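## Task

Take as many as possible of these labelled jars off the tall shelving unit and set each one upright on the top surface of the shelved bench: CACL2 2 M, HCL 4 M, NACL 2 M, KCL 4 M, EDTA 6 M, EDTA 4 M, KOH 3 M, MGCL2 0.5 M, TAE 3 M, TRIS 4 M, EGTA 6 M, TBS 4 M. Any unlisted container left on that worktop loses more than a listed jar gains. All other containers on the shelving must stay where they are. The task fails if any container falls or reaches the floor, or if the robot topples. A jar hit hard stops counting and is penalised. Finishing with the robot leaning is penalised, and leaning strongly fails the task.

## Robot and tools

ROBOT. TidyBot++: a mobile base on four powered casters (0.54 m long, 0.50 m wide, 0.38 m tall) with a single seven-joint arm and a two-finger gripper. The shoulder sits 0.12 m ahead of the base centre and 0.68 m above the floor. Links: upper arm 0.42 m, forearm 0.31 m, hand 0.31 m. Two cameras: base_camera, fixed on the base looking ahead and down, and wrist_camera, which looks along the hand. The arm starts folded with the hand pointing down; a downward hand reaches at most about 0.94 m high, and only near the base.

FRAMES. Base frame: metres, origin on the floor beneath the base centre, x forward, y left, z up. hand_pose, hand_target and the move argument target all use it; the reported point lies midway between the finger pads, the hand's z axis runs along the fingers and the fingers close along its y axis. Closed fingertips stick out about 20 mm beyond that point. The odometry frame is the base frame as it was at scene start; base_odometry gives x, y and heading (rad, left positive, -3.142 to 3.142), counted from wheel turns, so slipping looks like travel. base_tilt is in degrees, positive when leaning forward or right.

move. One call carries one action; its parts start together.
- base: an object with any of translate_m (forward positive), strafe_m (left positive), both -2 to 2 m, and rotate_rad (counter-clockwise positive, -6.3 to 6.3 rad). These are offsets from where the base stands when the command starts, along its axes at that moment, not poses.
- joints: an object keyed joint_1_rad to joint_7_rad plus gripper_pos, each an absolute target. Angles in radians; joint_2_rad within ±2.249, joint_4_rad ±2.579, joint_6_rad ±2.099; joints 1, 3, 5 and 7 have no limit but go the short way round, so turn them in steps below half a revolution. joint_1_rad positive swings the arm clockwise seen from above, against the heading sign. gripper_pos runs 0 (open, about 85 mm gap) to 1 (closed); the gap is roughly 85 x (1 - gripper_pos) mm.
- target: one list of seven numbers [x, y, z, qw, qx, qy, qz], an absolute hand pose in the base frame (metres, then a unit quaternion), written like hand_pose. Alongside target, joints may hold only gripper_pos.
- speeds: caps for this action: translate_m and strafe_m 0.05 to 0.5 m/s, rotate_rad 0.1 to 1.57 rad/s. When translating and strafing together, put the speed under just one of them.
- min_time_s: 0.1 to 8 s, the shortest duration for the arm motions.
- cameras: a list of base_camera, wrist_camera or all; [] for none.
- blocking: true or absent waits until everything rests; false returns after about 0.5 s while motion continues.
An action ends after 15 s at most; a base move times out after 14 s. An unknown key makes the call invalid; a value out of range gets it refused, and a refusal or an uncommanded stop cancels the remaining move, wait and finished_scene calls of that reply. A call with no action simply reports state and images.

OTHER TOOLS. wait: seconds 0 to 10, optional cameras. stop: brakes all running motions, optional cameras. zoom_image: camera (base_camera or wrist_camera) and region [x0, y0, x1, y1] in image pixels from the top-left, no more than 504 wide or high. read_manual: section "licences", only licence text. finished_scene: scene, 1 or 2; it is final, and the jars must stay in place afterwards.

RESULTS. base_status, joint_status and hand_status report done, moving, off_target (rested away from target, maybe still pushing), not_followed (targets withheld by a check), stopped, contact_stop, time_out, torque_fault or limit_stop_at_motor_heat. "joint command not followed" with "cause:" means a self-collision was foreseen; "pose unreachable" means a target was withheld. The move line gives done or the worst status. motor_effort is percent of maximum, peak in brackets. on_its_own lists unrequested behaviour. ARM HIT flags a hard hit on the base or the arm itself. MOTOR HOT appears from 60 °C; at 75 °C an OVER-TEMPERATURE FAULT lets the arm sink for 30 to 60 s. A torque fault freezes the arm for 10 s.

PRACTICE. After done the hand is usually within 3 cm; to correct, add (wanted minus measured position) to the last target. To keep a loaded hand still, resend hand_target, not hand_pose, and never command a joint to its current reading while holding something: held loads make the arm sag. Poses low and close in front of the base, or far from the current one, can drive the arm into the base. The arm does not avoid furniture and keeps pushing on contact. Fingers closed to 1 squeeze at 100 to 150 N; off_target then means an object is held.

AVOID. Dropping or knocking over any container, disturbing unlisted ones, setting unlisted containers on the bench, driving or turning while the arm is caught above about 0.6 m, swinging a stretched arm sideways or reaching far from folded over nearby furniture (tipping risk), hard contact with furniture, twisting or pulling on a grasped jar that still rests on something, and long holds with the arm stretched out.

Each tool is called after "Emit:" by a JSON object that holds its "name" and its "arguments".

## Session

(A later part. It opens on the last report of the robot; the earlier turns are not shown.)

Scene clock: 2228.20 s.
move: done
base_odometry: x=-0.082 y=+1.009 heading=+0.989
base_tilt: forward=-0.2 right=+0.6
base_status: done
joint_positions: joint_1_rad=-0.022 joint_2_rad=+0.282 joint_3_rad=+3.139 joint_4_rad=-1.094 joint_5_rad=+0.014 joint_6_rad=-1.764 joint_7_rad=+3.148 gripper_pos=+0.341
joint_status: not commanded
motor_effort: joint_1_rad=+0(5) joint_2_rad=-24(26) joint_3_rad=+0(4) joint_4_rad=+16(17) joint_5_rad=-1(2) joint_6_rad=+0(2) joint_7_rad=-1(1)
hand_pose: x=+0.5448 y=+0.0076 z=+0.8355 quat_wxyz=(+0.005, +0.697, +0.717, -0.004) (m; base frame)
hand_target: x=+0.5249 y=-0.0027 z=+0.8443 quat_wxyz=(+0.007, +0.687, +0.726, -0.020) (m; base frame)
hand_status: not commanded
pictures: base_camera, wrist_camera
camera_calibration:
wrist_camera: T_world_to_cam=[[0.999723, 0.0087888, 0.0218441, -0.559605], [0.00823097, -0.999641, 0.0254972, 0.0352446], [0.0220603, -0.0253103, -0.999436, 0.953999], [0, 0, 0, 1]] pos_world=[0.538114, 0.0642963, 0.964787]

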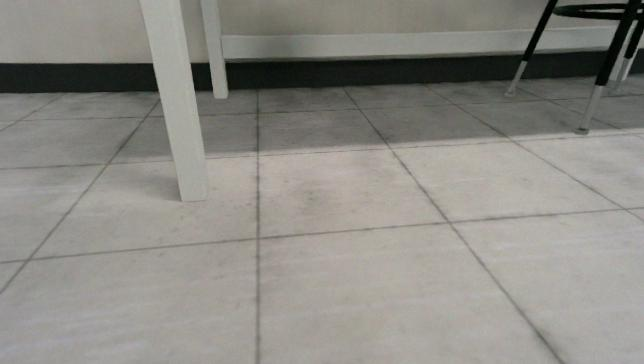

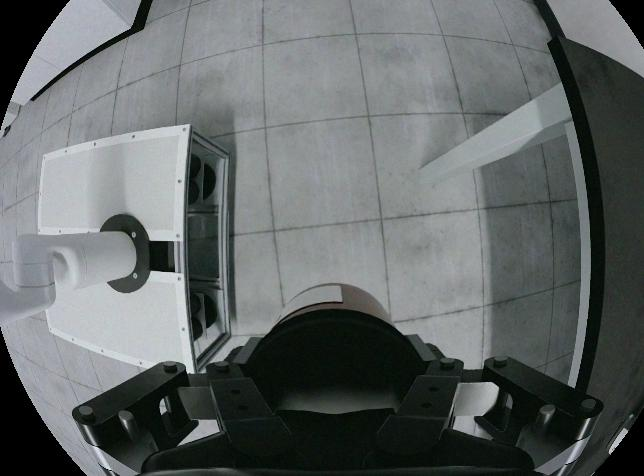

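Emit:
{"name": "move", "arguments": {"base": {"translate_m": 0.2}, "speeds": {"translate_m": 0.3}, "cameras": ["wrist_camera"]}}

Scene clock: 2237.73 s.
move: done
base_odometry: x=+0.028 y=+1.176 heading=+0.989
base_tilt: forward=-0.2 right=+0.6
base_status: done
joint_positions: joint_1_rad=-0.022 joint_2_rad=+0.275 joint_3_rad=+3.139 joint_4_rad=-1.095 joint_5_rad=+0.014 joint_6_rad=-1.768 joint_7_rad=+3.148 gripper_pos=+0.341
joint_status: not commanded
motor_effort: joint_1_rad=+1(1) joint_2_rad=-24(27) joint_3_rad=+1(1) joint_4_rad=+16(16) joint_5_rad=-1(1) joint_6_rad=-1(2) joint_7_rad=-1(1)
hand_pose: x=+0.5422 y=+0.0076 z=+0.8384 quat_wxyz=(+0.006, +0.697, +0.717, -0.003) (m; base frame)
hand_target: x=+0.5249 y=-0.0027 z=+0.8443 quat_wxyz=(+0.007, +0.687, +0.726, -0.020) (m; base frame)
hand_status: not commanded
pictures: wrist_camera
camera_calibration:
wrist_camera: T_world_to_cam=[[0.999668, 0.00870871, 0.0242457, -0.559066], [0.00808963, -0.999642, 0.0255157, 0.0352556], [0.0244592, -0.0253111, -0.99938, 0.955511], [0, 0, 0, 1]] pos_world=[0.535224, 0.0642967, 0.967574]

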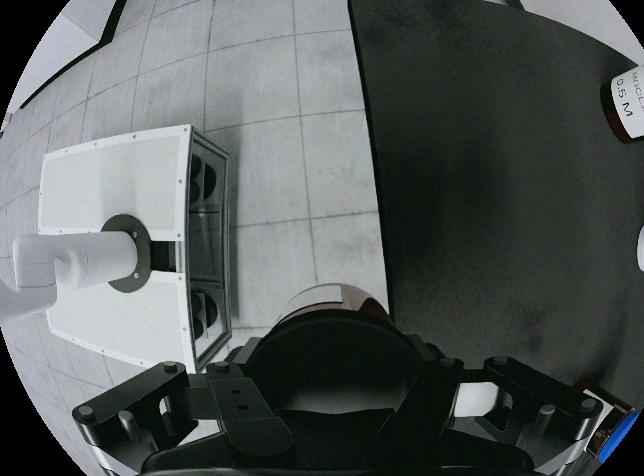

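Emit:
{"name": "move", "arguments": {"base": {"translate_m": 0.1}, "speeds": {"translate_m": 0.2}, "cameras": ["wrist_camera"]}}

Scene clock: 2248.50 s.
move: done
base_odometry: x=+0.083 y=+1.260 heading=+0.989
base_tilt: forward=-0.2 right=+0.6
base_status: done
joint_positions: joint_1_rad=-0.022 joint_2_rad=+0.271 joint_3_rad=+3.139 joint_4_rad=-1.096 joint_5_rad=+0.014 joint_6_rad=-1.770 joint_7_rad=+3.148 gripper_pos=+0.341
joint_status: not commanded
motor_effort: joint_1_rad=+1(2) joint_2_rad=-23(27) joint_3_rad=+1(1) joint_4_rad=+16(17) joint_5_rad=+0(1) joint_6_rad=-1(3) joint_7_rad=-1(1)
hand_pose: x=+0.5409 y=+0.0075 z=+0.8399 quat_wxyz=(+0.007, +0.697, +0.717, -0.003) (m; base frame)
hand_target: x=+0.5249 y=-0.0027 z=+0.8443 quat_wxyz=(+0.007, +0.687, +0.726, -0.020) (m; base frame)
hand_status: not commanded
pictures: wrist_camera
camera_calibration:
wrist_camera: T_world_to_cam=[[0.999633, 0.00872104, 0.0256457, -0.558946], [0.0080688, -0.999644, 0.0254271, 0.0352271], [0.0258584, -0.0252108, -0.999348, 0.956251], [0, 0, 0, 1]] pos_world=[0.53373, 0.064197, 0.969066]

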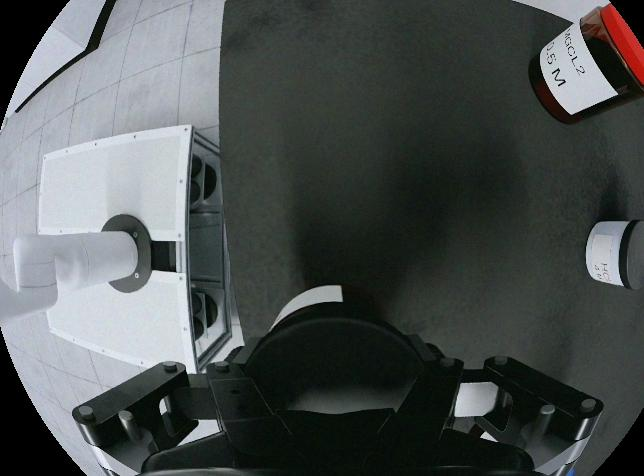

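Emit:
{"name": "move", "arguments": {"base": {"translate_m": 0.06, "strafe_m": 0.037}, "speeds": {"translate_m": 0.2}, "cameras": ["wrist_camera"]}}

Scene clock: 2256.50 s.
move: done
base_odometry: x=+0.085 y=+1.330 heading=+0.989
base_tilt: forward=-0.2 right=+0.6
base_status: done
joint_positions: joint_1_rad=-0.022 joint_2_rad=+0.270 joint_3_rad=+3.139 joint_4_rad=-1.096 joint_5_rad=+0.014 joint_6_rad=-1.770 joint_7_rad=+3.148 gripper_pos=+0.341
joint_status: not commanded
motor_effort: joint_1_rad=+1(2) joint_2_rad=-24(27) joint_3_rad=+1(2) joint_4_rad=+15(16) joint_5_rad=-1(1) joint_6_rad=-1(2) joint_7_rad=+0(1)
hand_pose: x=+0.5407 y=+0.0075 z=+0.8399 quat_wxyz=(+0.007, +0.697, +0.717, -0.003) (m; base frame)
hand_target: x=+0.5249 y=-0.0027 z=+0.8443 quat_wxyz=(+0.007, +0.687, +0.726, -0.020) (m; base frame)
hand_status: not commanded
pictures: wrist_camera
camera_calibration:
wrist_camera: T_world_to_cam=[[0.999641, 0.00871834, 0.0253459, -0.558461], [0.00807372, -0.999644, 0.0254246, 0.0352259], [0.0255586, -0.0252109, -0.999355, 0.956525], [0, 0, 0, 1]] pos_world=[0.533528, 0.064197, 0.969168]

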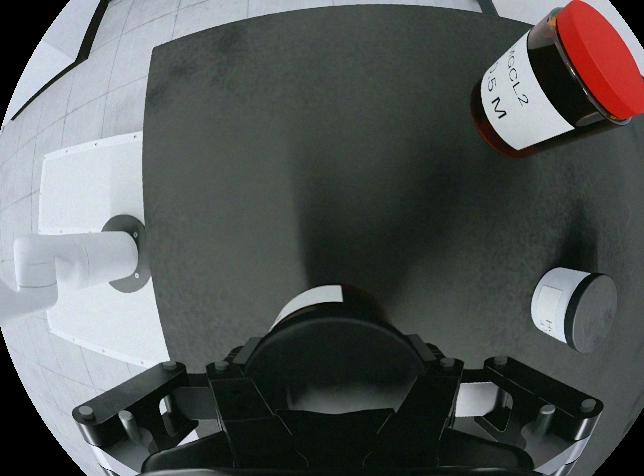

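Emit:
{"name": "move", "arguments": {"joints": {"joint_2_rad": 0.243, "joint_4_rad": -1.195, "joint_6_rad": -1.655}, "min_time_s": 2}}

Scene clock: 2267.90 s.
move: done
base_odometry: x=+0.085 y=+1.330 heading=+0.989
base_tilt: forward=-0.2 right=+0.6
base_status: not commanded
joint_positions: joint_1_rad=-0.022 joint_2_rad=+0.270 joint_3_rad=+3.139 joint_4_rad=-1.178 joint_5_rad=+0.014 joint_6_rad=-1.695 joint_7_rad=+3.148 gripper_pos=+0.341
joint_status: all done
motor_effort: joint_1_rad=+1(1) joint_2_rad=-24(25) joint_3_rad=+1(1) joint_4_rad=+15(17) joint_5_rad=-1(1) joint_6_rad=-1(2) joint_7_rad=-1(1)
hand_pose: x=+0.5428 y=+0.0075 z=+0.8145 quat_wxyz=(+0.004, +0.697, +0.717, -0.005) (m; base frame)
hand_target: x=+0.5471 y=-0.0025 z=+0.8211 quat_wxyz=(+0.031, +0.686, +0.727, +0.003) (m; base frame)
hand_status: not commanded
pictures: none

Emit:
{"name": "move", "arguments": {"joints": {"joint_2_rad": 0.238, "joint_4_rad": -1.229, "joint_6_rad": -1.625}, "min_time_s": 1.5}}

Emit:
{"name": "move", "arguments": {"joints": {"joint_2_rad": 0.236, "joint_4_rad": -1.241, "joint_6_rad": -1.614}, "min_time_s": 1.0}}

Scene clock: 2272.97 s.
move: done
base_odometry: x=+0.085 y=+1.330 heading=+0.989
base_tilt: forward=-0.2 right=+0.7
base_status: not commanded
joint_positions: joint_1_rad=-0.022 joint_2_rad=+0.270 joint_3_rad=+3.139 joint_4_rad=-1.211 joint_5_rad=+0.014 joint_6_rad=-1.665 joint_7_rad=+3.148 gripper_pos=+0.341
joint_status: all done
motor_effort: joint_1_rad=+1(1) joint_2_rad=-24(25) joint_3_rad=+1(1) joint_4_rad=+15(17) joint_5_rad=+0(2) joint_6_rad=-1(2) joint_7_rad=-1(1)
hand_pose: x=+0.5428 y=+0.0075 z=+0.8040 quat_wxyz=(+0.003, +0.696, +0.718, -0.007) (m; base frame)
hand_target: x=+0.5464 y=-0.0025 z=+0.8126 quat_wxyz=(+0.032, +0.685, +0.728, +0.003) (m; base frame)
hand_status: not commanded
pictures: none

Scene clock: 2274.27 s.
move: done
base_odometry: x=+0.085 y=+1.330 heading=+0.989
base_tilt: forward=-0.2 right=+0.7
base_status: not commanded
joint_positions: joint_1_rad=-0.022 joint_2_rad=+0.270 joint_3_rad=+3.139 joint_4_rad=-1.221 joint_5_rad=+0.014 joint_6_rad=-1.655 joint_7_rad=+3.148 gripper_pos=+0.341
joint_status: all done
motor_effort: joint_1_rad=+1(1) joint_2_rad=-23(25) joint_3_rad=+0(1) joint_4_rad=+15(17) joint_5_rad=+0(2) joint_6_rad=-1(2) joint_7_rad=-1(1)
hand_pose: x=+0.5431 y=+0.0075 z=+0.8010 quat_wxyz=(+0.003, +0.696, +0.718, -0.006) (m; base frame)
hand_target: x=+0.5462 y=-0.0025 z=+0.8097 quat_wxyz=(+0.032, +0.685, +0.728, +0.003) (m; base frame)
hand_status: not commanded
pictures: none

Emit:
{"name": "move", "arguments": {"joints": {"joint_2_rad": 0.236, "joint_4_rad": -1.249, "joint_6_rad": -1.614}, "min_time_s": 1.0}}

Emit:
{"name": "move", "arguments": {"joints": {"joint_2_rad": 0.236, "joint_4_rad": -1.257, "joint_6_rad": -1.607}, "min_time_s": 1.0, "cameras": ["wrist_camera"]}}

Scene clock: 2278.77 s.
move: done
base_odometry: x=+0.085 y=+1.330 heading=+0.989
base_tilt: forward=-0.1 right=+0.6
base_status: not commanded
joint_positions: joint_1_rad=-0.022 joint_2_rad=+0.269 joint_3_rad=+3.139 joint_4_rad=-1.224 joint_5_rad=+0.014 joint_6_rad=-1.652 joint_7_rad=+3.148 gripper_pos=+0.341
joint_status: all done
motor_effort: joint_1_rad=+1(1) joint_2_rad=-22(24) joint_3_rad=+0(1) joint_4_rad=+15(16) joint_5_rad=-1(1) joint_6_rad=-1(2) joint_7_rad=-1(1)
hand_pose: x=+0.5430 y=+0.0075 z=+0.8009 quat_wxyz=(+0.004, +0.696, +0.718, -0.006) (m; base frame)
hand_target: x=+0.5440 y=-0.0026 z=+0.8071 quat_wxyz=(+0.029, +0.685, +0.728, +0.001) (m; base frame)
hand_status: not commanded
pictures: none

Scene clock: 2280.07 s.
move: done
base_odometry: x=+0.085 y=+1.330 heading=+0.989
base_tilt: forward=-0.2 right=+0.7
base_status: not commanded
joint_positions: joint_1_rad=-0.022 joint_2_rad=+0.265 joint_3_rad=+3.139 joint_4_rad=-1.230 joint_5_rad=+0.014 joint_6_rad=-1.646 joint_7_rad=+3.148 gripper_pos=+0.341
joint_status: all done
motor_effort: joint_1_rad=+1(1) joint_2_rad=-21(23) joint_3_rad=+1(1) joint_4_rad=+15(15) joint_5_rad=-1(1) joint_6_rad=-1(2) joint_7_rad=-1(1)
hand_pose: x=+0.5429 y=+0.0075 z=+0.8007 quat_wxyz=(+0.005, +0.696, +0.718, -0.004) (m; base frame)
hand_target: x=+0.5439 y=-0.0026 z=+0.8045 quat_wxyz=(+0.029, +0.685, +0.728, +0.000) (m; base frame)
hand_status: not commanded
pictures: wrist_camera
camera_calibration:
wrist_camera: T_world_to_cam=[[0.999707, 0.0104928, 0.0218251, -0.55693], [0.00992796, -0.999617, 0.0258289, 0.0349206], [0.0220878, -0.0256046, -0.999428, 0.91916], [0, 0, 0, 1]] pos_world=[0.536118, 0.0642858, 0.929888]

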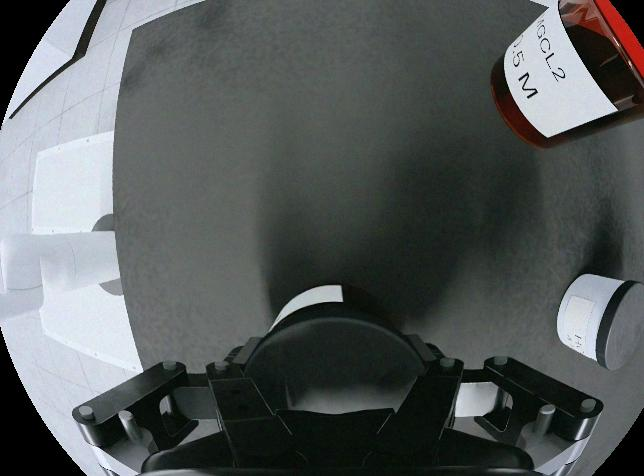

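Emit:
{"name": "move", "arguments": {"joints": {"gripper_pos": 0.3}, "min_time_s": 1.0}}

Emit:
{"name": "move", "arguments": {"joints": {"gripper_pos": 0.1}, "min_time_s": 2.0, "cameras": ["wrist_camera"]}}

Scene clock: 2283.07 s.
move: done
base_odometry: x=+0.085 y=+1.330 heading=+0.989
base_tilt: forward=-0.2 right=+0.6
base_status: not commanded
joint_positions: joint_1_rad=-0.022 joint_2_rad=+0.264 joint_3_rad=+3.139 joint_4_rad=-1.234 joint_5_rad=+0.014 joint_6_rad=-1.644 joint_7_rad=+3.148 gripper_pos=+0.300
joint_status: all done
motor_effort: joint_1_rad=+1(1) joint_2_rad=-21(24) joint_3_rad=+1(1) joint_4_rad=+13(15) joint_5_rad=+0(1) joint_6_rad=-1(2) joint_7_rad=-1(1)
hand_pose: x=+0.5421 y=+0.0075 z=+0.7997 quat_wxyz=(+0.005, +0.696, +0.718, -0.005) (m; base frame)
hand_target: x=+0.5439 y=-0.0026 z=+0.8045 quat_wxyz=(+0.029, +0.685, +0.728, +0.000) (m; base frame)
hand_status: not commanded
pictures: none

Scene clock: 2283.70 s.
move: done
base_odometry: x=+0.085 y=+1.330 heading=+0.989
base_tilt: forward=-0.2 right=+0.6
base_status: not commanded
joint_positions: joint_1_rad=-0.022 joint_2_rad=+0.264 joint_3_rad=+3.139 joint_4_rad=-1.238 joint_5_rad=+0.014 joint_6_rad=-1.644 joint_7_rad=+3.148 gripper_pos=+0.100
joint_status: all done
motor_effort: joint_1_rad=+0(1) joint_2_rad=-23(23) joint_3_rad=+0(1) joint_4_rad=+15(15) joint_5_rad=+0(1) joint_6_rad=-2(2) joint_7_rad=-1(1)
hand_pose: x=+0.5409 y=+0.0075 z=+0.7986 quat_wxyz=(+0.004, +0.696, +0.718, -0.006) (m; base frame)
hand_target: x=+0.5439 y=-0.0026 z=+0.8045 quat_wxyz=(+0.029, +0.685, +0.728, +0.000) (m; base frame)
hand_status: not commanded
pictures: wrist_camera
camera_calibration:
wrist_camera: T_world_to_cam=[[0.99981, 0.0105438, 0.0164239, -0.550711], [0.0101166, -0.999614, 0.0258754, 0.0348413], [0.0166903, -0.0257043, -0.99953, 0.920106], [0, 0, 0, 1]] pos_world=[0.534897, 0.0642851, 0.927817]

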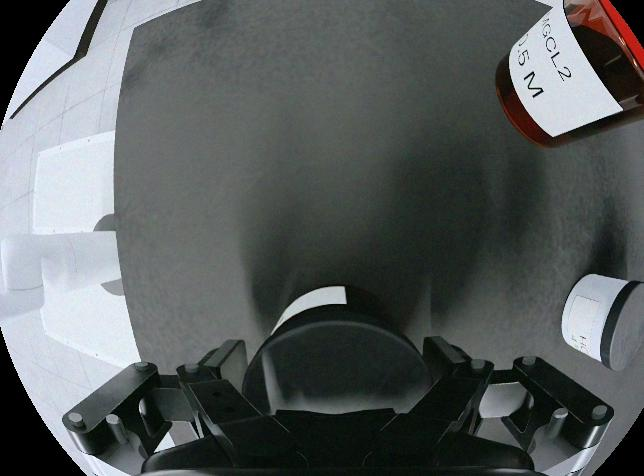

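Emit:
{"name": "move", "arguments": {"joints": {"gripper_pos": 0.0, "joint_2_rad": 0.285, "joint_4_rad": -1.228, "joint_6_rad": -1.68}, "min_time_s": 1.0, "cameras": ["wrist_camera"]}}

Scene clock: 2292.17 s.
move: done
base_odometry: x=+0.085 y=+1.330 heading=+0.989
base_tilt: forward=-0.1 right=+0.6
base_status: not commanded
joint_positions: joint_1_rad=-0.022 joint_2_rad=+0.265 joint_3_rad=+3.139 joint_4_rad=-1.238 joint_5_rad=+0.014 joint_6_rad=-1.648 joint_7_rad=+3.148 gripper_pos=+0.000
joint_status: all done
motor_effort: joint_1_rad=+1(1) joint_2_rad=-23(24) joint_3_rad=+1(1) joint_4_rad=+16(16) joint_5_rad=-1(1) joint_6_rad=-1(3) joint_7_rad=+0(1)
hand_pose: x=+0.5397 y=+0.0075 z=+0.7982 quat_wxyz=(+0.002, +0.696, +0.718, -0.008) (m; base frame)
hand_target: x=+0.5353 y=-0.0027 z=+0.7931 quat_wxyz=(-0.004, +0.685, +0.728, -0.032) (m; base frame)
hand_status: not commanded
pictures: wrist_camera
camera_calibration:
wrist_camera: T_world_to_cam=[[0.999882, 0.0104944, 0.0112242, -0.545396], [0.0102006, -0.999612, 0.0259225, 0.0346674], [0.0114919, -0.025805, -0.999601, 0.922591], [0, 0, 0, 1]] pos_world=[0.534376, 0.064185, 0.927446]

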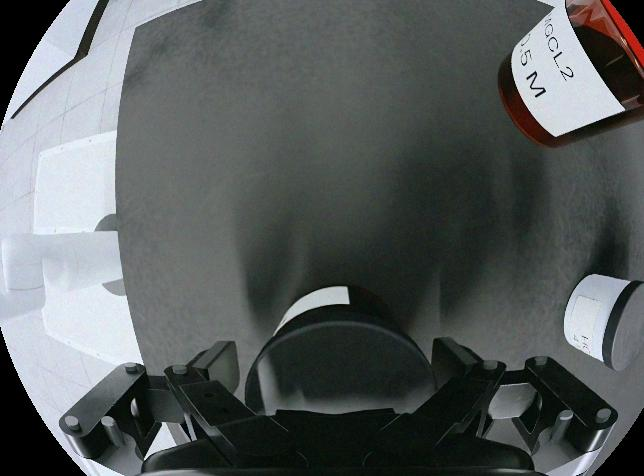

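Emit:
{"name": "move", "arguments": {"joints": {"joint_2_rad": 0.33, "joint_4_rad": -0.894, "joint_6_rad": -1.975}, "min_time_s": 4.0, "cameras": ["wrist_camera"]}}

Scene clock: 2298.37 s.
move: done
base_odometry: x=+0.085 y=+1.330 heading=+0.989
base_tilt: forward=-0.2 right=+0.6
base_status: not commanded
joint_positions: joint_1_rad=-0.022 joint_2_rad=+0.305 joint_3_rad=+3.139 joint_4_rad=-0.908 joint_5_rad=+0.014 joint_6_rad=-1.935 joint_7_rad=+3.148 gripper_pos=+0.000
joint_status: all done
motor_effort: joint_1_rad=+1(1) joint_2_rad=-23(24) joint_3_rad=+0(1) joint_4_rad=+14(16) joint_5_rad=-1(2) joint_6_rad=-1(2) joint_7_rad=-1(1)
hand_pose: x=+0.5377 y=+0.0076 z=+0.8819 quat_wxyz=(+0.002, +0.698, +0.716, -0.007) (m; base frame)
hand_target: x=+0.5332 y=-0.0018 z=+0.8761 quat_wxyz=(-0.008, +0.689, +0.724, -0.033) (m; base frame)
hand_status: not commanded
pictures: wrist_camera
camera_calibration:
wrist_camera: T_world_to_cam=[[0.999883, 0.00640651, 0.0138698, -0.546552], [0.00605968, -0.999671, 0.0249054, 0.0357803], [0.0140248, -0.0248184, -0.999594, 1.00495], [0, 0, 0, 1]] pos_world=[0.532177, 0.0642112, 1.01123]

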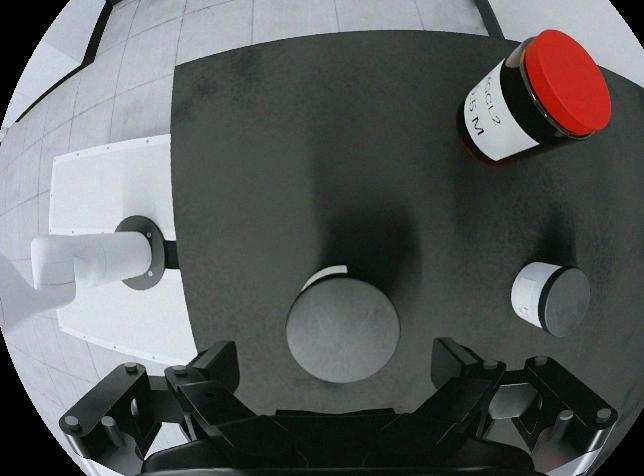

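Emit:
{"name": "move", "arguments": {"base": {"translate_m": -0.6}, "speeds": {"translate_m": 0.4}, "cameras": ["wrist_camera"]}}

Scene clock: 2321.77 s.
Motor temperatures (°C): [37 38 33 32 43 43 46]
move: done
base_odometry: x=-0.244 y=+0.829 heading=+0.989
base_tilt: forward=-0.2 right=+0.7
base_status: done
joint_positions: joint_1_rad=-0.022 joint_2_rad=+0.321 joint_3_rad=+3.139 joint_4_rad=-0.907 joint_5_rad=+0.014 joint_6_rad=-1.942 joint_7_rad=+3.148 gripper_pos=+0.000
joint_status: not commanded
motor_effort: joint_1_rad=+1(1) joint_2_rad=-24(26) joint_3_rad=+1(2) joint_4_rad=+13(15) joint_5_rad=-1(1) joint_6_rad=-1(2) joint_7_rad=-1(1)
hand_pose: x=+0.5389 y=+0.0076 z=+0.8757 quat_wxyz=(-0.005, +0.698, +0.716, -0.014) (m; base frame)
hand_target: x=+0.5332 y=-0.0018 z=+0.8761 quat_wxyz=(-0.008, +0.689, +0.724, -0.033) (m; base frame)
hand_status: not commanded
pictures: wrist_camera
camera_calibration:
wrist_camera: T_world_to_cam=[[0.999949, 0.00631502, -0.00793286, -0.528597], [0.00651365, -0.999659, 0.0252682, 0.0353996], [-0.00777059, -0.0253185, -0.999649, 1.01049], [0, 0, 0, 1]] pos_world=[0.536192, 0.0643098, 1.00505]

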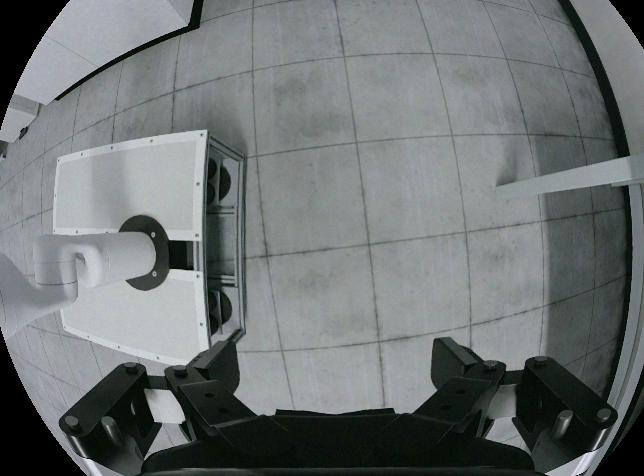

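Emit:
{"name": "move", "arguments": {"base": {"translate_m": -1.257, "strafe_m": -1.446, "rotate_rad": 3.1406}, "speeds": {"rotate_rad": 1.2}, "joints": {"joint_2_rad": 0.66, "joint_4_rad": -2.1, "joint_6_rad": 1.0, "joint_7_rad": 1.57}, "min_time_s": 4, "cameras": ["all"]}}

Scene clock: 2339.87 s.
move: done
base_odometry: x=+0.273 y=-1.016 heading=-2.153
base_tilt: forward=-0.2 right=+0.6
base_status: done
joint_positions: joint_1_rad=-0.019 joint_2_rad=+0.638 joint_3_rad=+3.140 joint_4_rad=-2.084 joint_5_rad=+0.014 joint_6_rad=+0.954 joint_7_rad=+1.611 gripper_pos=+0.000
joint_status: all done
motor_effort: joint_1_rad=+1(5) joint_2_rad=-30(33) joint_3_rad=+0(3) joint_4_rad=+11(18) joint_5_rad=-1(2) joint_6_rad=+8(9) joint_7_rad=-1(2)
hand_pose: x=+0.8026 y=+0.0186 z=+0.6718 quat_wxyz=(+0.004, +0.773, +0.030, +0.634) (m; base frame)
hand_target: x=+0.7992 y=+0.0254 z=+0.6638 quat_wxyz=(-0.013, +0.770, +0.026, +0.637) (m; base frame)
hand_status: not commanded
pictures: base_camera, wrist_camera
camera_calibration:
wrist_camera: T_world_to_cam=[[0.0173631, -0.999426, 0.029104, -0.0116135], [-0.206877, -0.0320695, -0.977841, 0.876942], [0.978213, 0.0109574, -0.207315, -0.51533], [0, 0, 0, 1]] pos_world=[0.685723, 0.022163, 0.751013]

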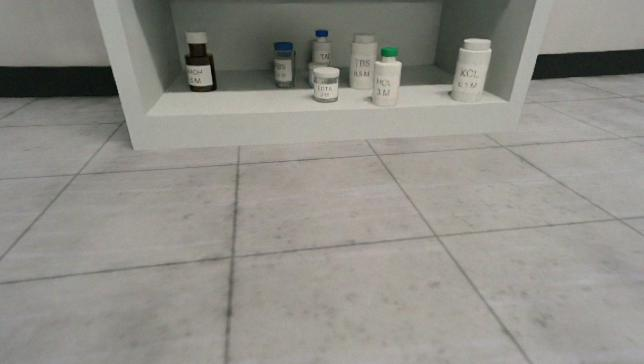

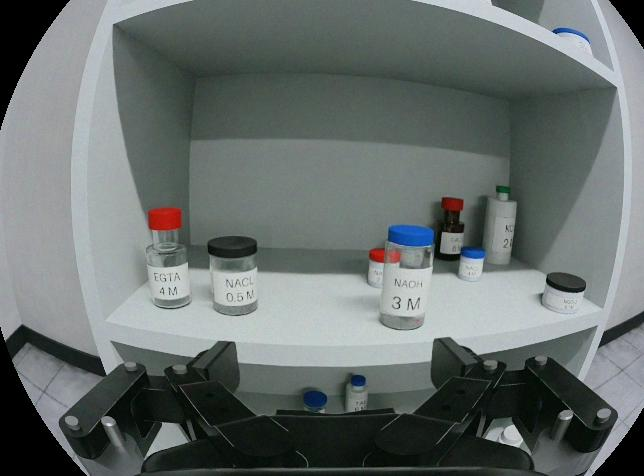

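Emit:
{"name": "zoom_image", "arguments": {"camera": "wrist_camera", "region": [200, 180, 540, 340]}}

Emit:
{"name": "zoom_image", "arguments": {"camera": "wrist_camera", "region": [350, 215, 500, 335]}}

Scaled by 1.482.

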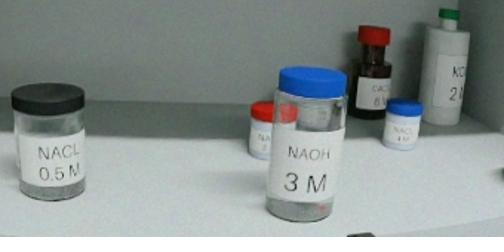

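Scaled by 3.360.

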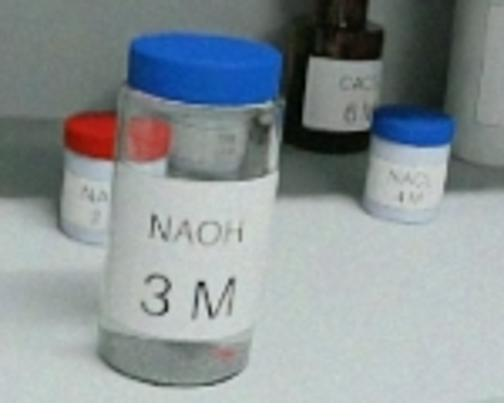

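Emit:
{"name": "move", "arguments": {"joints": {"joint_2_rad": 1.085, "joint_4_rad": -0.548, "joint_6_rad": -1.562, "joint_7_rad": -0.03}, "min_time_s": 4, "base": {"strafe_m": 0.045}, "cameras": ["wrist_camera"]}}

Scene clock: 2373.03 s.
move: done
base_odometry: x=+0.311 y=-1.041 heading=-2.153
base_tilt: forward=-0.1 right=+0.6
base_status: done
joint_positions: joint_1_rad=-0.025 joint_2_rad=+1.053 joint_3_rad=+3.138 joint_4_rad=-0.563 joint_5_rad=+0.014 joint_6_rad=-1.520 joint_7_rad=+0.012 gripper_pos=+0.000
joint_status: all done
motor_effort: joint_1_rad=+1(5) joint_2_rad=-42(43) joint_3_rad=+0(3) joint_4_rad=+15(17) joint_5_rad=-1(2) joint_6_rad=-1(9) joint_7_rad=-1(2)
hand_pose: x=+0.8002 y=+0.0153 z=+0.5647 quat_wxyz=(+0.002, +0.721, -0.693, +0.006) (m; base frame)
hand_target: x=+0.7883 y=+0.0023 z=+0.5481 quat_wxyz=(+0.033, +0.704, -0.710, -0.004) (m; base frame)
hand_status: not commanded
pictures: wrist_camera
camera_calibration:
wrist_camera: T_world_to_cam=[[-0.999708, -0.0193623, 0.0144304, 0.795386], [-0.0193549, 0.999812, 0.000656101, 0.0531806], [-0.0144404, 0.000376611, -0.999896, 0.706959], [0, 0, 0, 1]] pos_world=[0.806392, -0.0380363, 0.695372]

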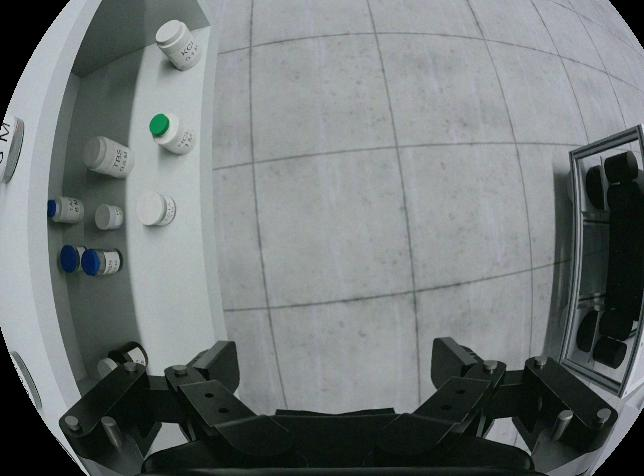

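Emit:
{"name": "move", "arguments": {"base": {"translate_m": 0.3}, "speeds": {"translate_m": 0.15}, "cameras": ["wrist_camera"]}}

Scene clock: 2378.30 s.
move: done
base_odometry: x=+0.146 y=-1.291 heading=-2.153
base_tilt: forward=-0.1 right=+0.6
base_status: done
joint_positions: joint_1_rad=-0.025 joint_2_rad=+1.058 joint_3_rad=+3.138 joint_4_rad=-0.560 joint_5_rad=+0.014 joint_6_rad=-1.528 joint_7_rad=+0.011 gripper_pos=+0.000
joint_status: not commanded
motor_effort: joint_1_rad=+1(1) joint_2_rad=-42(44) joint_3_rad=+0(1) joint_4_rad=+15(16) joint_5_rad=-1(1) joint_6_rad=-1(2) joint_7_rad=+0(1)
hand_pose: x=+0.7982 y=+0.0153 z=+0.5619 quat_wxyz=(+0.006, +0.721, -0.693, +0.003) (m; base frame)
hand_target: x=+0.7883 y=+0.0023 z=+0.5481 quat_wxyz=(+0.033, +0.704, -0.710, -0.004) (m; base frame)
hand_status: not commanded
pictures: wrist_camera
camera_calibration:
wrist_camera: T_world_to_cam=[[-0.999537, -0.0183039, 0.0243173, 0.787742], [-0.0182965, 0.999832, 0.000526373, 0.052513], [-0.0243228, 0.0000812087, -0.999704, 0.711913], [0, 0, 0, 1]] pos_world=[0.805654, -0.0381433, 0.692518]

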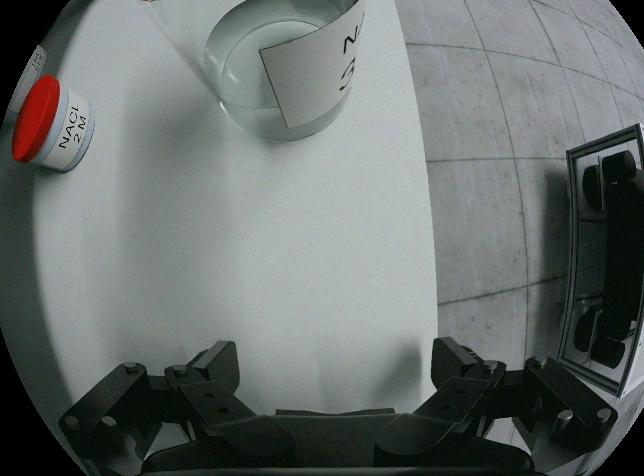

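Emit:
{"name": "move", "arguments": {"base": {"translate_m": 0.1}, "speeds": {"translate_m": 0.1}, "cameras": ["wrist_camera"]}}

Scene clock: 2383.57 s.
move: done
base_odometry: x=+0.091 y=-1.375 heading=-2.152
base_tilt: forward=-0.2 right=+0.6
base_status: done
joint_positions: joint_1_rad=-0.025 joint_2_rad=+1.061 joint_3_rad=+3.138 joint_4_rad=-0.559 joint_5_rad=+0.014 joint_6_rad=-1.530 joint_7_rad=+0.011 gripper_pos=+0.000
joint_status: not commanded
motor_effort: joint_1_rad=+0(2) joint_2_rad=-42(44) joint_3_rad=+0(1) joint_4_rad=+16(16) joint_5_rad=+0(1) joint_6_rad=-1(2) joint_7_rad=+0(1)
hand_pose: x=+0.7975 y=+0.0153 z=+0.5606 quat_wxyz=(+0.007, +0.721, -0.693, +0.001) (m; base frame)
hand_target: x=+0.7883 y=+0.0023 z=+0.5481 quat_wxyz=(+0.033, +0.704, -0.710, -0.004) (m; base frame)
hand_status: not commanded
pictures: wrist_camera
camera_calibration:
wrist_camera: T_world_to_cam=[[-0.999444, -0.0182455, 0.027918, 0.784998], [-0.0182389, 0.999834, 0.000490598, 0.0524889], [-0.0279223, -0.0000188699, -0.99961, 0.713419], [0, 0, 0, 1]] pos_world=[0.805439, -0.038144, 0.691199]

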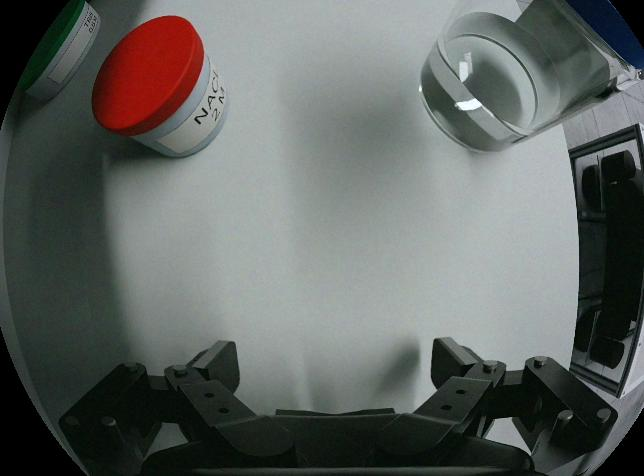

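Emit:
{"name": "move", "arguments": {"base": {"translate_m": 0.088}, "speeds": {"translate_m": 0.1}, "cameras": ["wrist_camera"]}}

Scene clock: 2397.13 s.
move: done
base_odometry: x=+0.043 y=-1.449 heading=-2.152
base_tilt: forward=-0.2 right=+0.7
base_status: done
joint_positions: joint_1_rad=-0.025 joint_2_rad=+1.062 joint_3_rad=+3.138 joint_4_rad=-0.559 joint_5_rad=+0.014 joint_6_rad=-1.531 joint_7_rad=+0.011 gripper_pos=+0.000
joint_status: not commanded
motor_effort: joint_1_rad=+1(2) joint_2_rad=-42(44) joint_3_rad=+0(1) joint_4_rad=+15(16) joint_5_rad=+0(1) joint_6_rad=-1(2) joint_7_rad=-1(1)
hand_pose: x=+0.7970 y=+0.0152 z=+0.5598 quat_wxyz=(+0.008, +0.721, -0.693, +0.000) (m; base frame)
hand_target: x=+0.7883 y=+0.0023 z=+0.5481 quat_wxyz=(+0.033, +0.704, -0.710, -0.004) (m; base frame)
hand_status: not commanded
pictures: wrist_camera
camera_calibration:
wrist_camera: T_world_to_cam=[[-0.999371, -0.018205, 0.030418, 0.783128], [-0.0181972, 0.999834, 0.00053455, 0.0524236], [-0.0304227, -0.0000193078, -0.999537, 0.714566], [0, 0, 0, 1]] pos_world=[0.805329, -0.0381442, 0.690386]

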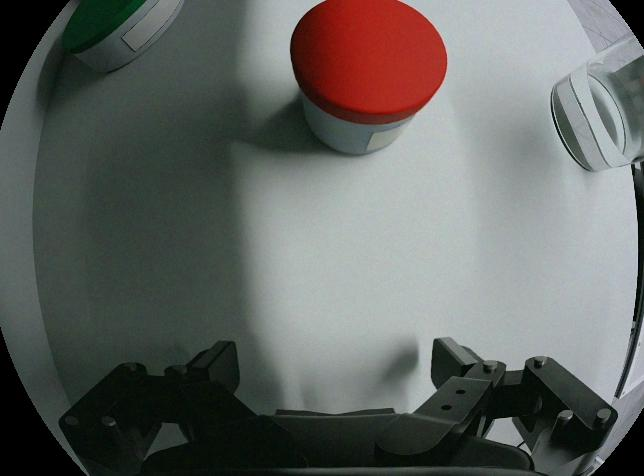

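Emit:
{"name": "move", "arguments": {"base": {"translate_m": -0.012, "strafe_m": -0.06}, "speeds": {"strafe_m": 0.07}, "cameras": ["wrist_camera"]}}

Scene clock: 2404.10 s.
move: done
base_odometry: x=-0.001 y=-1.406 heading=-2.152
base_tilt: forward=-0.2 right=+0.7
base_status: done
joint_positions: joint_1_rad=-0.021 joint_2_rad=+1.062 joint_3_rad=+3.138 joint_4_rad=-0.559 joint_5_rad=+0.014 joint_6_rad=-1.531 joint_7_rad=+0.011 gripper_pos=+0.000
joint_status: not commanded
motor_effort: joint_1_rad=+1(4) joint_2_rad=-42(43) joint_3_rad=+1(2) joint_4_rad=+14(16) joint_5_rad=+1(1) joint_6_rad=-1(2) joint_7_rad=-1(1)
hand_pose: x=+0.7971 y=+0.0128 z=+0.5598 quat_wxyz=(+0.008, +0.719, -0.695, +0.000) (m; base frame)
hand_target: x=+0.7883 y=+0.0023 z=+0.5481 quat_wxyz=(+0.033, +0.704, -0.710, -0.004) (m; base frame)
hand_status: not commanded
pictures: wrist_camera
camera_calibration:
wrist_camera: T_world_to_cam=[[-0.999432, -0.0146064, 0.0303598, 0.783128], [-0.0145968, 0.999893, 0.000536347, 0.0519412], [-0.0303644, 0.000092886, -0.999539, 0.714519], [0, 0, 0, 1]] pos_world=[0.805137, -0.0405634, 0.690386]

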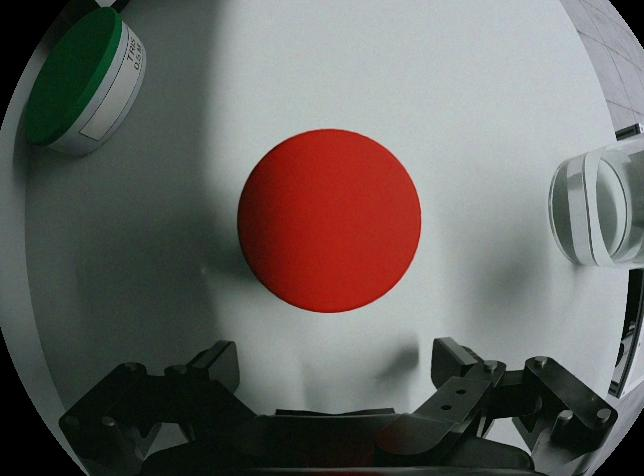

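Emit:
{"name": "move", "arguments": {"base": {"strafe_m": -0.04, "translate_m": 0.001}, "speeds": {"strafe_m": 0.05}, "cameras": ["wrist_camera"]}}

Scene clock: 2410.13 s.
move: done
base_odometry: x=-0.035 y=-1.384 heading=-2.152
base_tilt: forward=-0.1 right=+0.6
base_status: done
joint_positions: joint_1_rad=-0.021 joint_2_rad=+1.062 joint_3_rad=+3.138 joint_4_rad=-0.559 joint_5_rad=+0.014 joint_6_rad=-1.531 joint_7_rad=+0.011 gripper_pos=+0.000
joint_status: not commanded
motor_effort: joint_1_rad=+1(5) joint_2_rad=-43(44) joint_3_rad=+0(2) joint_4_rad=+15(16) joint_5_rad=+0(1) joint_6_rad=-1(2) joint_7_rad=+0(1)
hand_pose: x=+0.7971 y=+0.0124 z=+0.5598 quat_wxyz=(+0.008, +0.719, -0.695, +0.000) (m; base frame)
hand_target: x=+0.7883 y=+0.0023 z=+0.5481 quat_wxyz=(+0.033, +0.704, -0.710, -0.004) (m; base frame)
hand_status: not commanded
pictures: wrist_camera
camera_calibration:
wrist_camera: T_world_to_cam=[[-0.999438, -0.0140052, 0.0304503, 0.78309], [-0.0139958, 0.999902, 0.000521419, 0.0518712], [-0.0304546, 0.000094948, -0.999536, 0.714589], [0, 0, 0, 1]] pos_world=[0.805138, -0.0409667, 0.690385]

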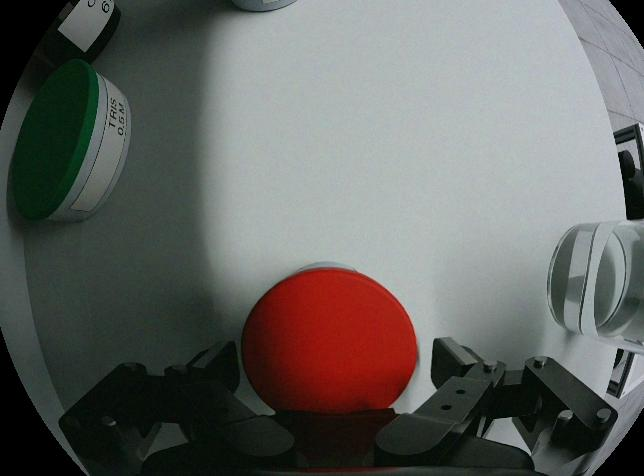

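Emit:
{"name": "move", "arguments": {"base": {"strafe_m": -0.011}, "speeds": {"strafe_m": 0.05}, "cameras": ["wrist_camera"]}}

Scene clock: 2413.30 s.
move: done
base_odometry: x=-0.044 y=-1.378 heading=-2.152
base_tilt: forward=-0.2 right=+0.7
base_status: done
joint_positions: joint_1_rad=-0.018 joint_2_rad=+1.062 joint_3_rad=+3.138 joint_4_rad=-0.559 joint_5_rad=+0.014 joint_6_rad=-1.531 joint_7_rad=+0.011 gripper_pos=+0.000
joint_status: not commanded
motor_effort: joint_1_rad=+1(4) joint_2_rad=-42(43) joint_3_rad=+1(2) joint_4_rad=+15(16) joint_5_rad=+0(1) joint_6_rad=-1(2) joint_7_rad=+0(1)
hand_pose: x=+0.7971 y=+0.0101 z=+0.5598 quat_wxyz=(+0.008, +0.718, -0.696, +0.000) (m; base frame)
hand_target: x=+0.7883 y=+0.0023 z=+0.5481 quat_wxyz=(+0.033, +0.704, -0.710, -0.004) (m; base frame)
hand_status: not commanded
pictures: wrist_camera
camera_calibration:
wrist_camera: T_world_to_cam=[[-0.999482, -0.0106064, 0.0303957, 0.783185], [-0.0105952, 0.999944, 0.000528561, 0.0514471], [-0.0303996, 0.000206238, -0.999538, 0.714549], [0, 0, 0, 1]] pos_world=[0.805046, -0.0432848, 0.690386]

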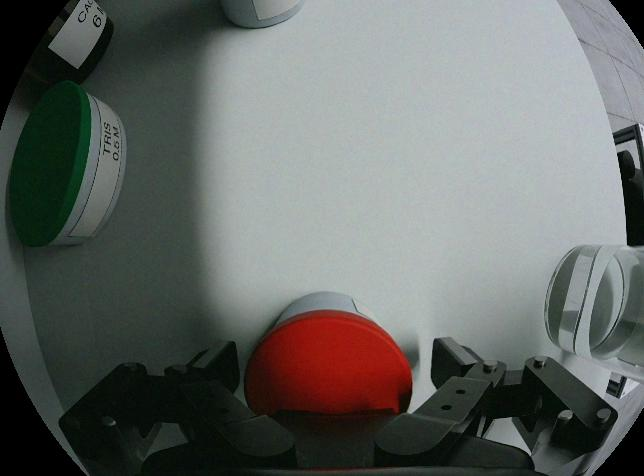

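Emit:
{"name": "move", "arguments": {"joints": {"gripper_pos": 0.2}, "min_time_s": 1.5}}

Emit:
{"name": "move", "arguments": {"joints": {"gripper_pos": 0.3}, "min_time_s": 1.5}}

Emit:
{"name": "move", "arguments": {"joints": {"gripper_pos": 0.38}, "min_time_s": 1.5, "cameras": ["wrist_camera"]}}

Scene clock: 2417.50 s.
move: done
base_odometry: x=-0.044 y=-1.378 heading=-2.152
base_tilt: forward=-0.1 right=+0.6
base_status: not commanded
joint_positions: joint_1_rad=-0.018 joint_2_rad=+1.062 joint_3_rad=+3.138 joint_4_rad=-0.559 joint_5_rad=+0.014 joint_6_rad=-1.531 joint_7_rad=+0.011 gripper_pos=+0.200
joint_status: all done
motor_effort: joint_1_rad=+0(1) joint_2_rad=-42(43) joint_3_rad=+0(1) joint_4_rad=+16(16) joint_5_rad=+0(1) joint_6_rad=-1(2) joint_7_rad=-1(1)
hand_pose: x=+0.7971 y=+0.0101 z=+0.5598 quat_wxyz=(+0.008, +0.718, -0.696, +0.000) (m; base frame)
hand_target: x=+0.7883 y=+0.0023 z=+0.5481 quat_wxyz=(+0.033, +0.704, -0.710, -0.004) (m; base frame)
hand_status: not commanded
pictures: none

Scene clock: 2418.03 s.
move: done
base_odometry: x=-0.044 y=-1.378 heading=-2.152
base_tilt: forward=-0.2 right=+0.7
base_status: not commanded
joint_positions: joint_1_rad=-0.018 joint_2_rad=+1.062 joint_3_rad=+3.138 joint_4_rad=-0.559 joint_5_rad=+0.014 joint_6_rad=-1.531 joint_7_rad=+0.011 gripper_pos=+0.300
joint_status: all done
motor_effort: joint_1_rad=+1(1) joint_2_rad=-42(43) joint_3_rad=+1(1) joint_4_rad=+15(16) joint_5_rad=+0(1) joint_6_rad=-2(2) joint_7_rad=-1(1)
hand_pose: x=+0.7971 y=+0.0101 z=+0.5598 quat_wxyz=(+0.008, +0.718, -0.696, +0.000) (m; base frame)
hand_target: x=+0.7883 y=+0.0023 z=+0.5481 quat_wxyz=(+0.033, +0.704, -0.710, -0.004) (m; base frame)
hand_status: not commanded
pictures: none

Scene clock: 2418.53 s.
move: done
base_odometry: x=-0.044 y=-1.378 heading=-2.152
base_tilt: forward=-0.1 right=+0.7
base_status: not commanded
joint_positions: joint_1_rad=-0.018 joint_2_rad=+1.062 joint_3_rad=+3.138 joint_4_rad=-0.557 joint_5_rad=+0.014 joint_6_rad=-1.532 joint_7_rad=+0.011 gripper_pos=+0.379
joint_status: all done
motor_effort: joint_1_rad=+0(1) joint_2_rad=-41(42) joint_3_rad=+0(1) joint_4_rad=+15(15) joint_5_rad=-1(1) joint_6_rad=-1(1) joint_7_rad=-1(1)
hand_pose: x=+0.7974 y=+0.0101 z=+0.5603 quat_wxyz=(+0.008, +0.718, -0.696, +0.001) (m; base frame)
hand_target: x=+0.7883 y=+0.0023 z=+0.5481 quat_wxyz=(+0.033, +0.704, -0.710, -0.004) (m; base frame)
hand_status: not commanded
pictures: wrist_camera
camera_calibration:
wrist_camera: T_world_to_cam=[[-0.999504, -0.0105177, 0.0296948, 0.783779], [-0.0105069, 0.999945, 0.000518488, 0.0513843], [-0.0296986, 0.000206231, -0.999559, 0.714505], [0, 0, 0, 1]] pos_world=[0.805149, -0.0432853, 0.69089]

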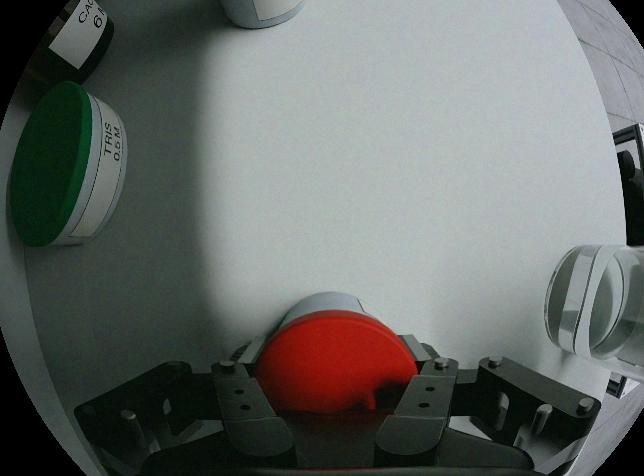

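Emit:
{"name": "move", "arguments": {"joints": {"gripper_pos": 0.44}, "min_time_s": 1.5}}

Emit:
{"name": "move", "arguments": {"joints": {"gripper_pos": 0.5}, "min_time_s": 1.5, "cameras": ["wrist_camera"]}}

Scene clock: 2422.33 s.
move: done
base_odometry: x=-0.044 y=-1.378 heading=-2.152
base_tilt: forward=-0.2 right=+0.7
base_status: not commanded
joint_positions: joint_1_rad=-0.017 joint_2_rad=+1.062 joint_3_rad=+3.139 joint_4_rad=-0.543 joint_5_rad=+0.015 joint_6_rad=-1.537 joint_7_rad=+0.011 gripper_pos=+0.438
joint_status: all done
motor_effort: joint_1_rad=+0(3) joint_2_rad=-40(43) joint_3_rad=+0(2) joint_4_rad=+14(15) joint_5_rad=+0(4) joint_6_rad=+0(2) joint_7_rad=-1(1)
hand_pose: x=+0.8004 y=+0.0093 z=+0.5650 quat_wxyz=(+0.005, +0.717, -0.697, +0.004) (m; base frame)
hand_target: x=+0.7883 y=+0.0023 z=+0.5481 quat_wxyz=(+0.033, +0.704, -0.710, -0.004) (m; base frame)
hand_status: not commanded
pictures: none

Scene clock: 2422.80 s.
move: off_target
base_odometry: x=-0.044 y=-1.378 heading=-2.152
base_tilt: forward=-0.1 right=+0.7
base_status: not commanded
joint_positions: joint_1_rad=-0.017 joint_2_rad=+1.062 joint_3_rad=+3.139 joint_4_rad=-0.543 joint_5_rad=+0.015 joint_6_rad=-1.537 joint_7_rad=+0.011 gripper_pos=+0.461
joint_status: gripper_pos off_target (ended at +0.461, target +0.500)
motor_effort: joint_1_rad=+0(0) joint_2_rad=-37(40) joint_3_rad=+0(0) joint_4_rad=+13(15) joint_5_rad=-1(1) joint_6_rad=+1(1) joint_7_rad=-1(1)
hand_pose: x=+0.8004 y=+0.0093 z=+0.5651 quat_wxyz=(+0.005, +0.717, -0.697, +0.004) (m; base frame)
hand_target: x=+0.7883 y=+0.0023 z=+0.5481 quat_wxyz=(+0.033, +0.704, -0.710, -0.004) (m; base frame)
hand_status: not commanded
pictures: wrist_camera
camera_calibration:
wrist_camera: T_world_to_cam=[[-0.999757, -0.00904955, 0.0200797, 0.792328], [-0.00906156, 0.999959, -0.000507141, 0.0516596], [-0.0200742, -0.000688971, -0.999798, 0.711766], [0, 0, 0, 1]] pos_world=[0.806892, -0.0439968, 0.695739]

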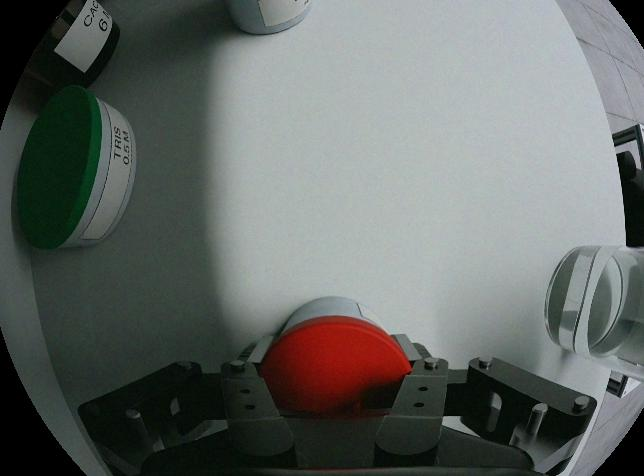

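Emit:
{"name": "move", "arguments": {"joints": {"gripper_pos": 0.33}, "min_time_s": 1.5}}

Emit:
{"name": "move", "arguments": {"base": {"strafe_m": -0.007}, "speeds": {"strafe_m": 0.05}, "cameras": ["wrist_camera"]}}

Scene clock: 2439.87 s.
move: done
base_odometry: x=-0.044 y=-1.378 heading=-2.152
base_tilt: forward=-0.2 right=+0.7
base_status: not commanded
joint_positions: joint_1_rad=-0.017 joint_2_rad=+1.071 joint_3_rad=+3.139 joint_4_rad=-0.543 joint_5_rad=+0.015 joint_6_rad=-1.537 joint_7_rad=+0.011 gripper_pos=+0.330
joint_status: all done
motor_effort: joint_1_rad=+1(1) joint_2_rad=-42(44) joint_3_rad=+1(1) joint_4_rad=+15(16) joint_5_rad=+0(1) joint_6_rad=-1(2) joint_7_rad=-1(1)
hand_pose: x=+0.7993 y=+0.0093 z=+0.5587 quat_wxyz=(+0.008, +0.717, -0.697, +0.001) (m; base frame)
hand_target: x=+0.7883 y=+0.0023 z=+0.5481 quat_wxyz=(+0.033, +0.704, -0.710, -0.004) (m; base frame)
hand_status: not commanded
pictures: none

Scene clock: 2440.50 s.
move: done
base_odometry: x=-0.050 y=-1.374 heading=-2.152
base_tilt: forward=-0.2 right=+0.7
base_status: done
joint_positions: joint_1_rad=-0.016 joint_2_rad=+1.071 joint_3_rad=+3.139 joint_4_rad=-0.543 joint_5_rad=+0.015 joint_6_rad=-1.537 joint_7_rad=+0.011 gripper_pos=+0.330
joint_status: not commanded
motor_effort: joint_1_rad=+1(4) joint_2_rad=-42(43) joint_3_rad=+1(2) joint_4_rad=+14(16) joint_5_rad=+0(1) joint_6_rad=-1(2) joint_7_rad=-1(1)
hand_pose: x=+0.7993 y=+0.0085 z=+0.5587 quat_wxyz=(+0.008, +0.717, -0.697, +0.001) (m; base frame)
hand_target: x=+0.7883 y=+0.0023 z=+0.5481 quat_wxyz=(+0.033, +0.704, -0.710, -0.004) (m; base frame)
hand_status: not commanded
pictures: wrist_camera
camera_calibration:
wrist_camera: T_world_to_cam=[[-0.999539, -0.00779164, 0.0293607, 0.785994], [-0.00781426, 0.999969, -0.000655721, 0.0515609], [-0.0293546, -0.00088485, -0.999569, 0.71274], [0, 0, 0, 1]] pos_world=[0.806957, -0.0448045, 0.689389]

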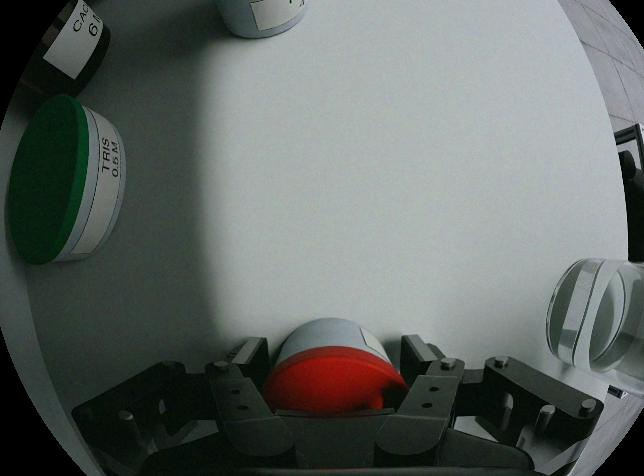

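Emit:
{"name": "move", "arguments": {"base": {"strafe_m": 0.007}, "speeds": {"strafe_m": 0.05}, "cameras": ["wrist_camera"]}}

Emit:
{"name": "zoom_image", "arguments": {"camera": "wrist_camera", "region": [200, 290, 480, 476]}}

Scene clock: 2460.47 s.
move: done
base_odometry: x=-0.044 y=-1.378 heading=-2.152
base_tilt: forward=-0.2 right=+0.7
base_status: done
joint_positions: joint_1_rad=-0.020 joint_2_rad=+1.071 joint_3_rad=+3.139 joint_4_rad=-0.543 joint_5_rad=+0.015 joint_6_rad=-1.537 joint_7_rad=+0.011 gripper_pos=+0.330
joint_status: not commanded
motor_effort: joint_1_rad=+0(4) joint_2_rad=-43(43) joint_3_rad=+1(1) joint_4_rad=+15(16) joint_5_rad=-1(1) joint_6_rad=-1(1) joint_7_rad=+0(1)
hand_pose: x=+0.7993 y=+0.0117 z=+0.5587 quat_wxyz=(+0.008, +0.719, -0.695, +0.001) (m; base frame)
hand_target: x=+0.7883 y=+0.0023 z=+0.5481 quat_wxyz=(+0.033, +0.704, -0.710, -0.004) (m; base frame)
hand_status: not commanded
pictures: wrist_camera
camera_calibration:
wrist_camera: T_world_to_cam=[[-0.999491, -0.0124914, 0.0293411, 0.785989], [-0.0125154, 0.999921, -0.000633452, 0.0521144], [-0.0293309, -0.00100034, -0.999569, 0.712725], [0, 0, 0, 1]] pos_world=[0.807146, -0.0415793, 0.689389]

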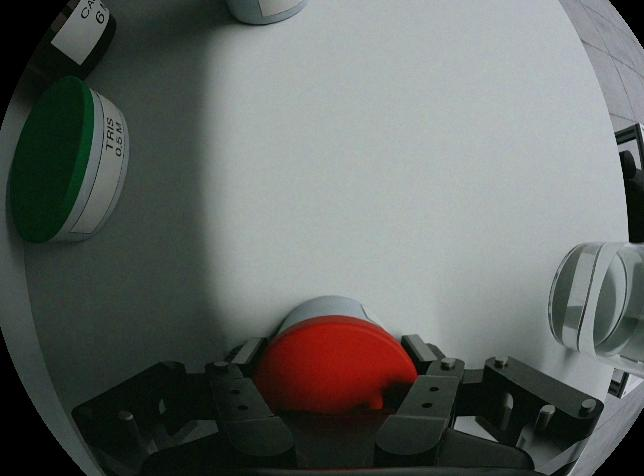

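Scaled by 1.800.

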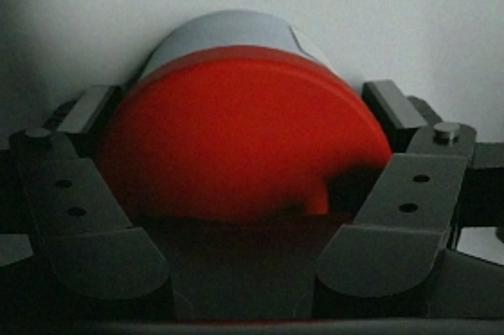

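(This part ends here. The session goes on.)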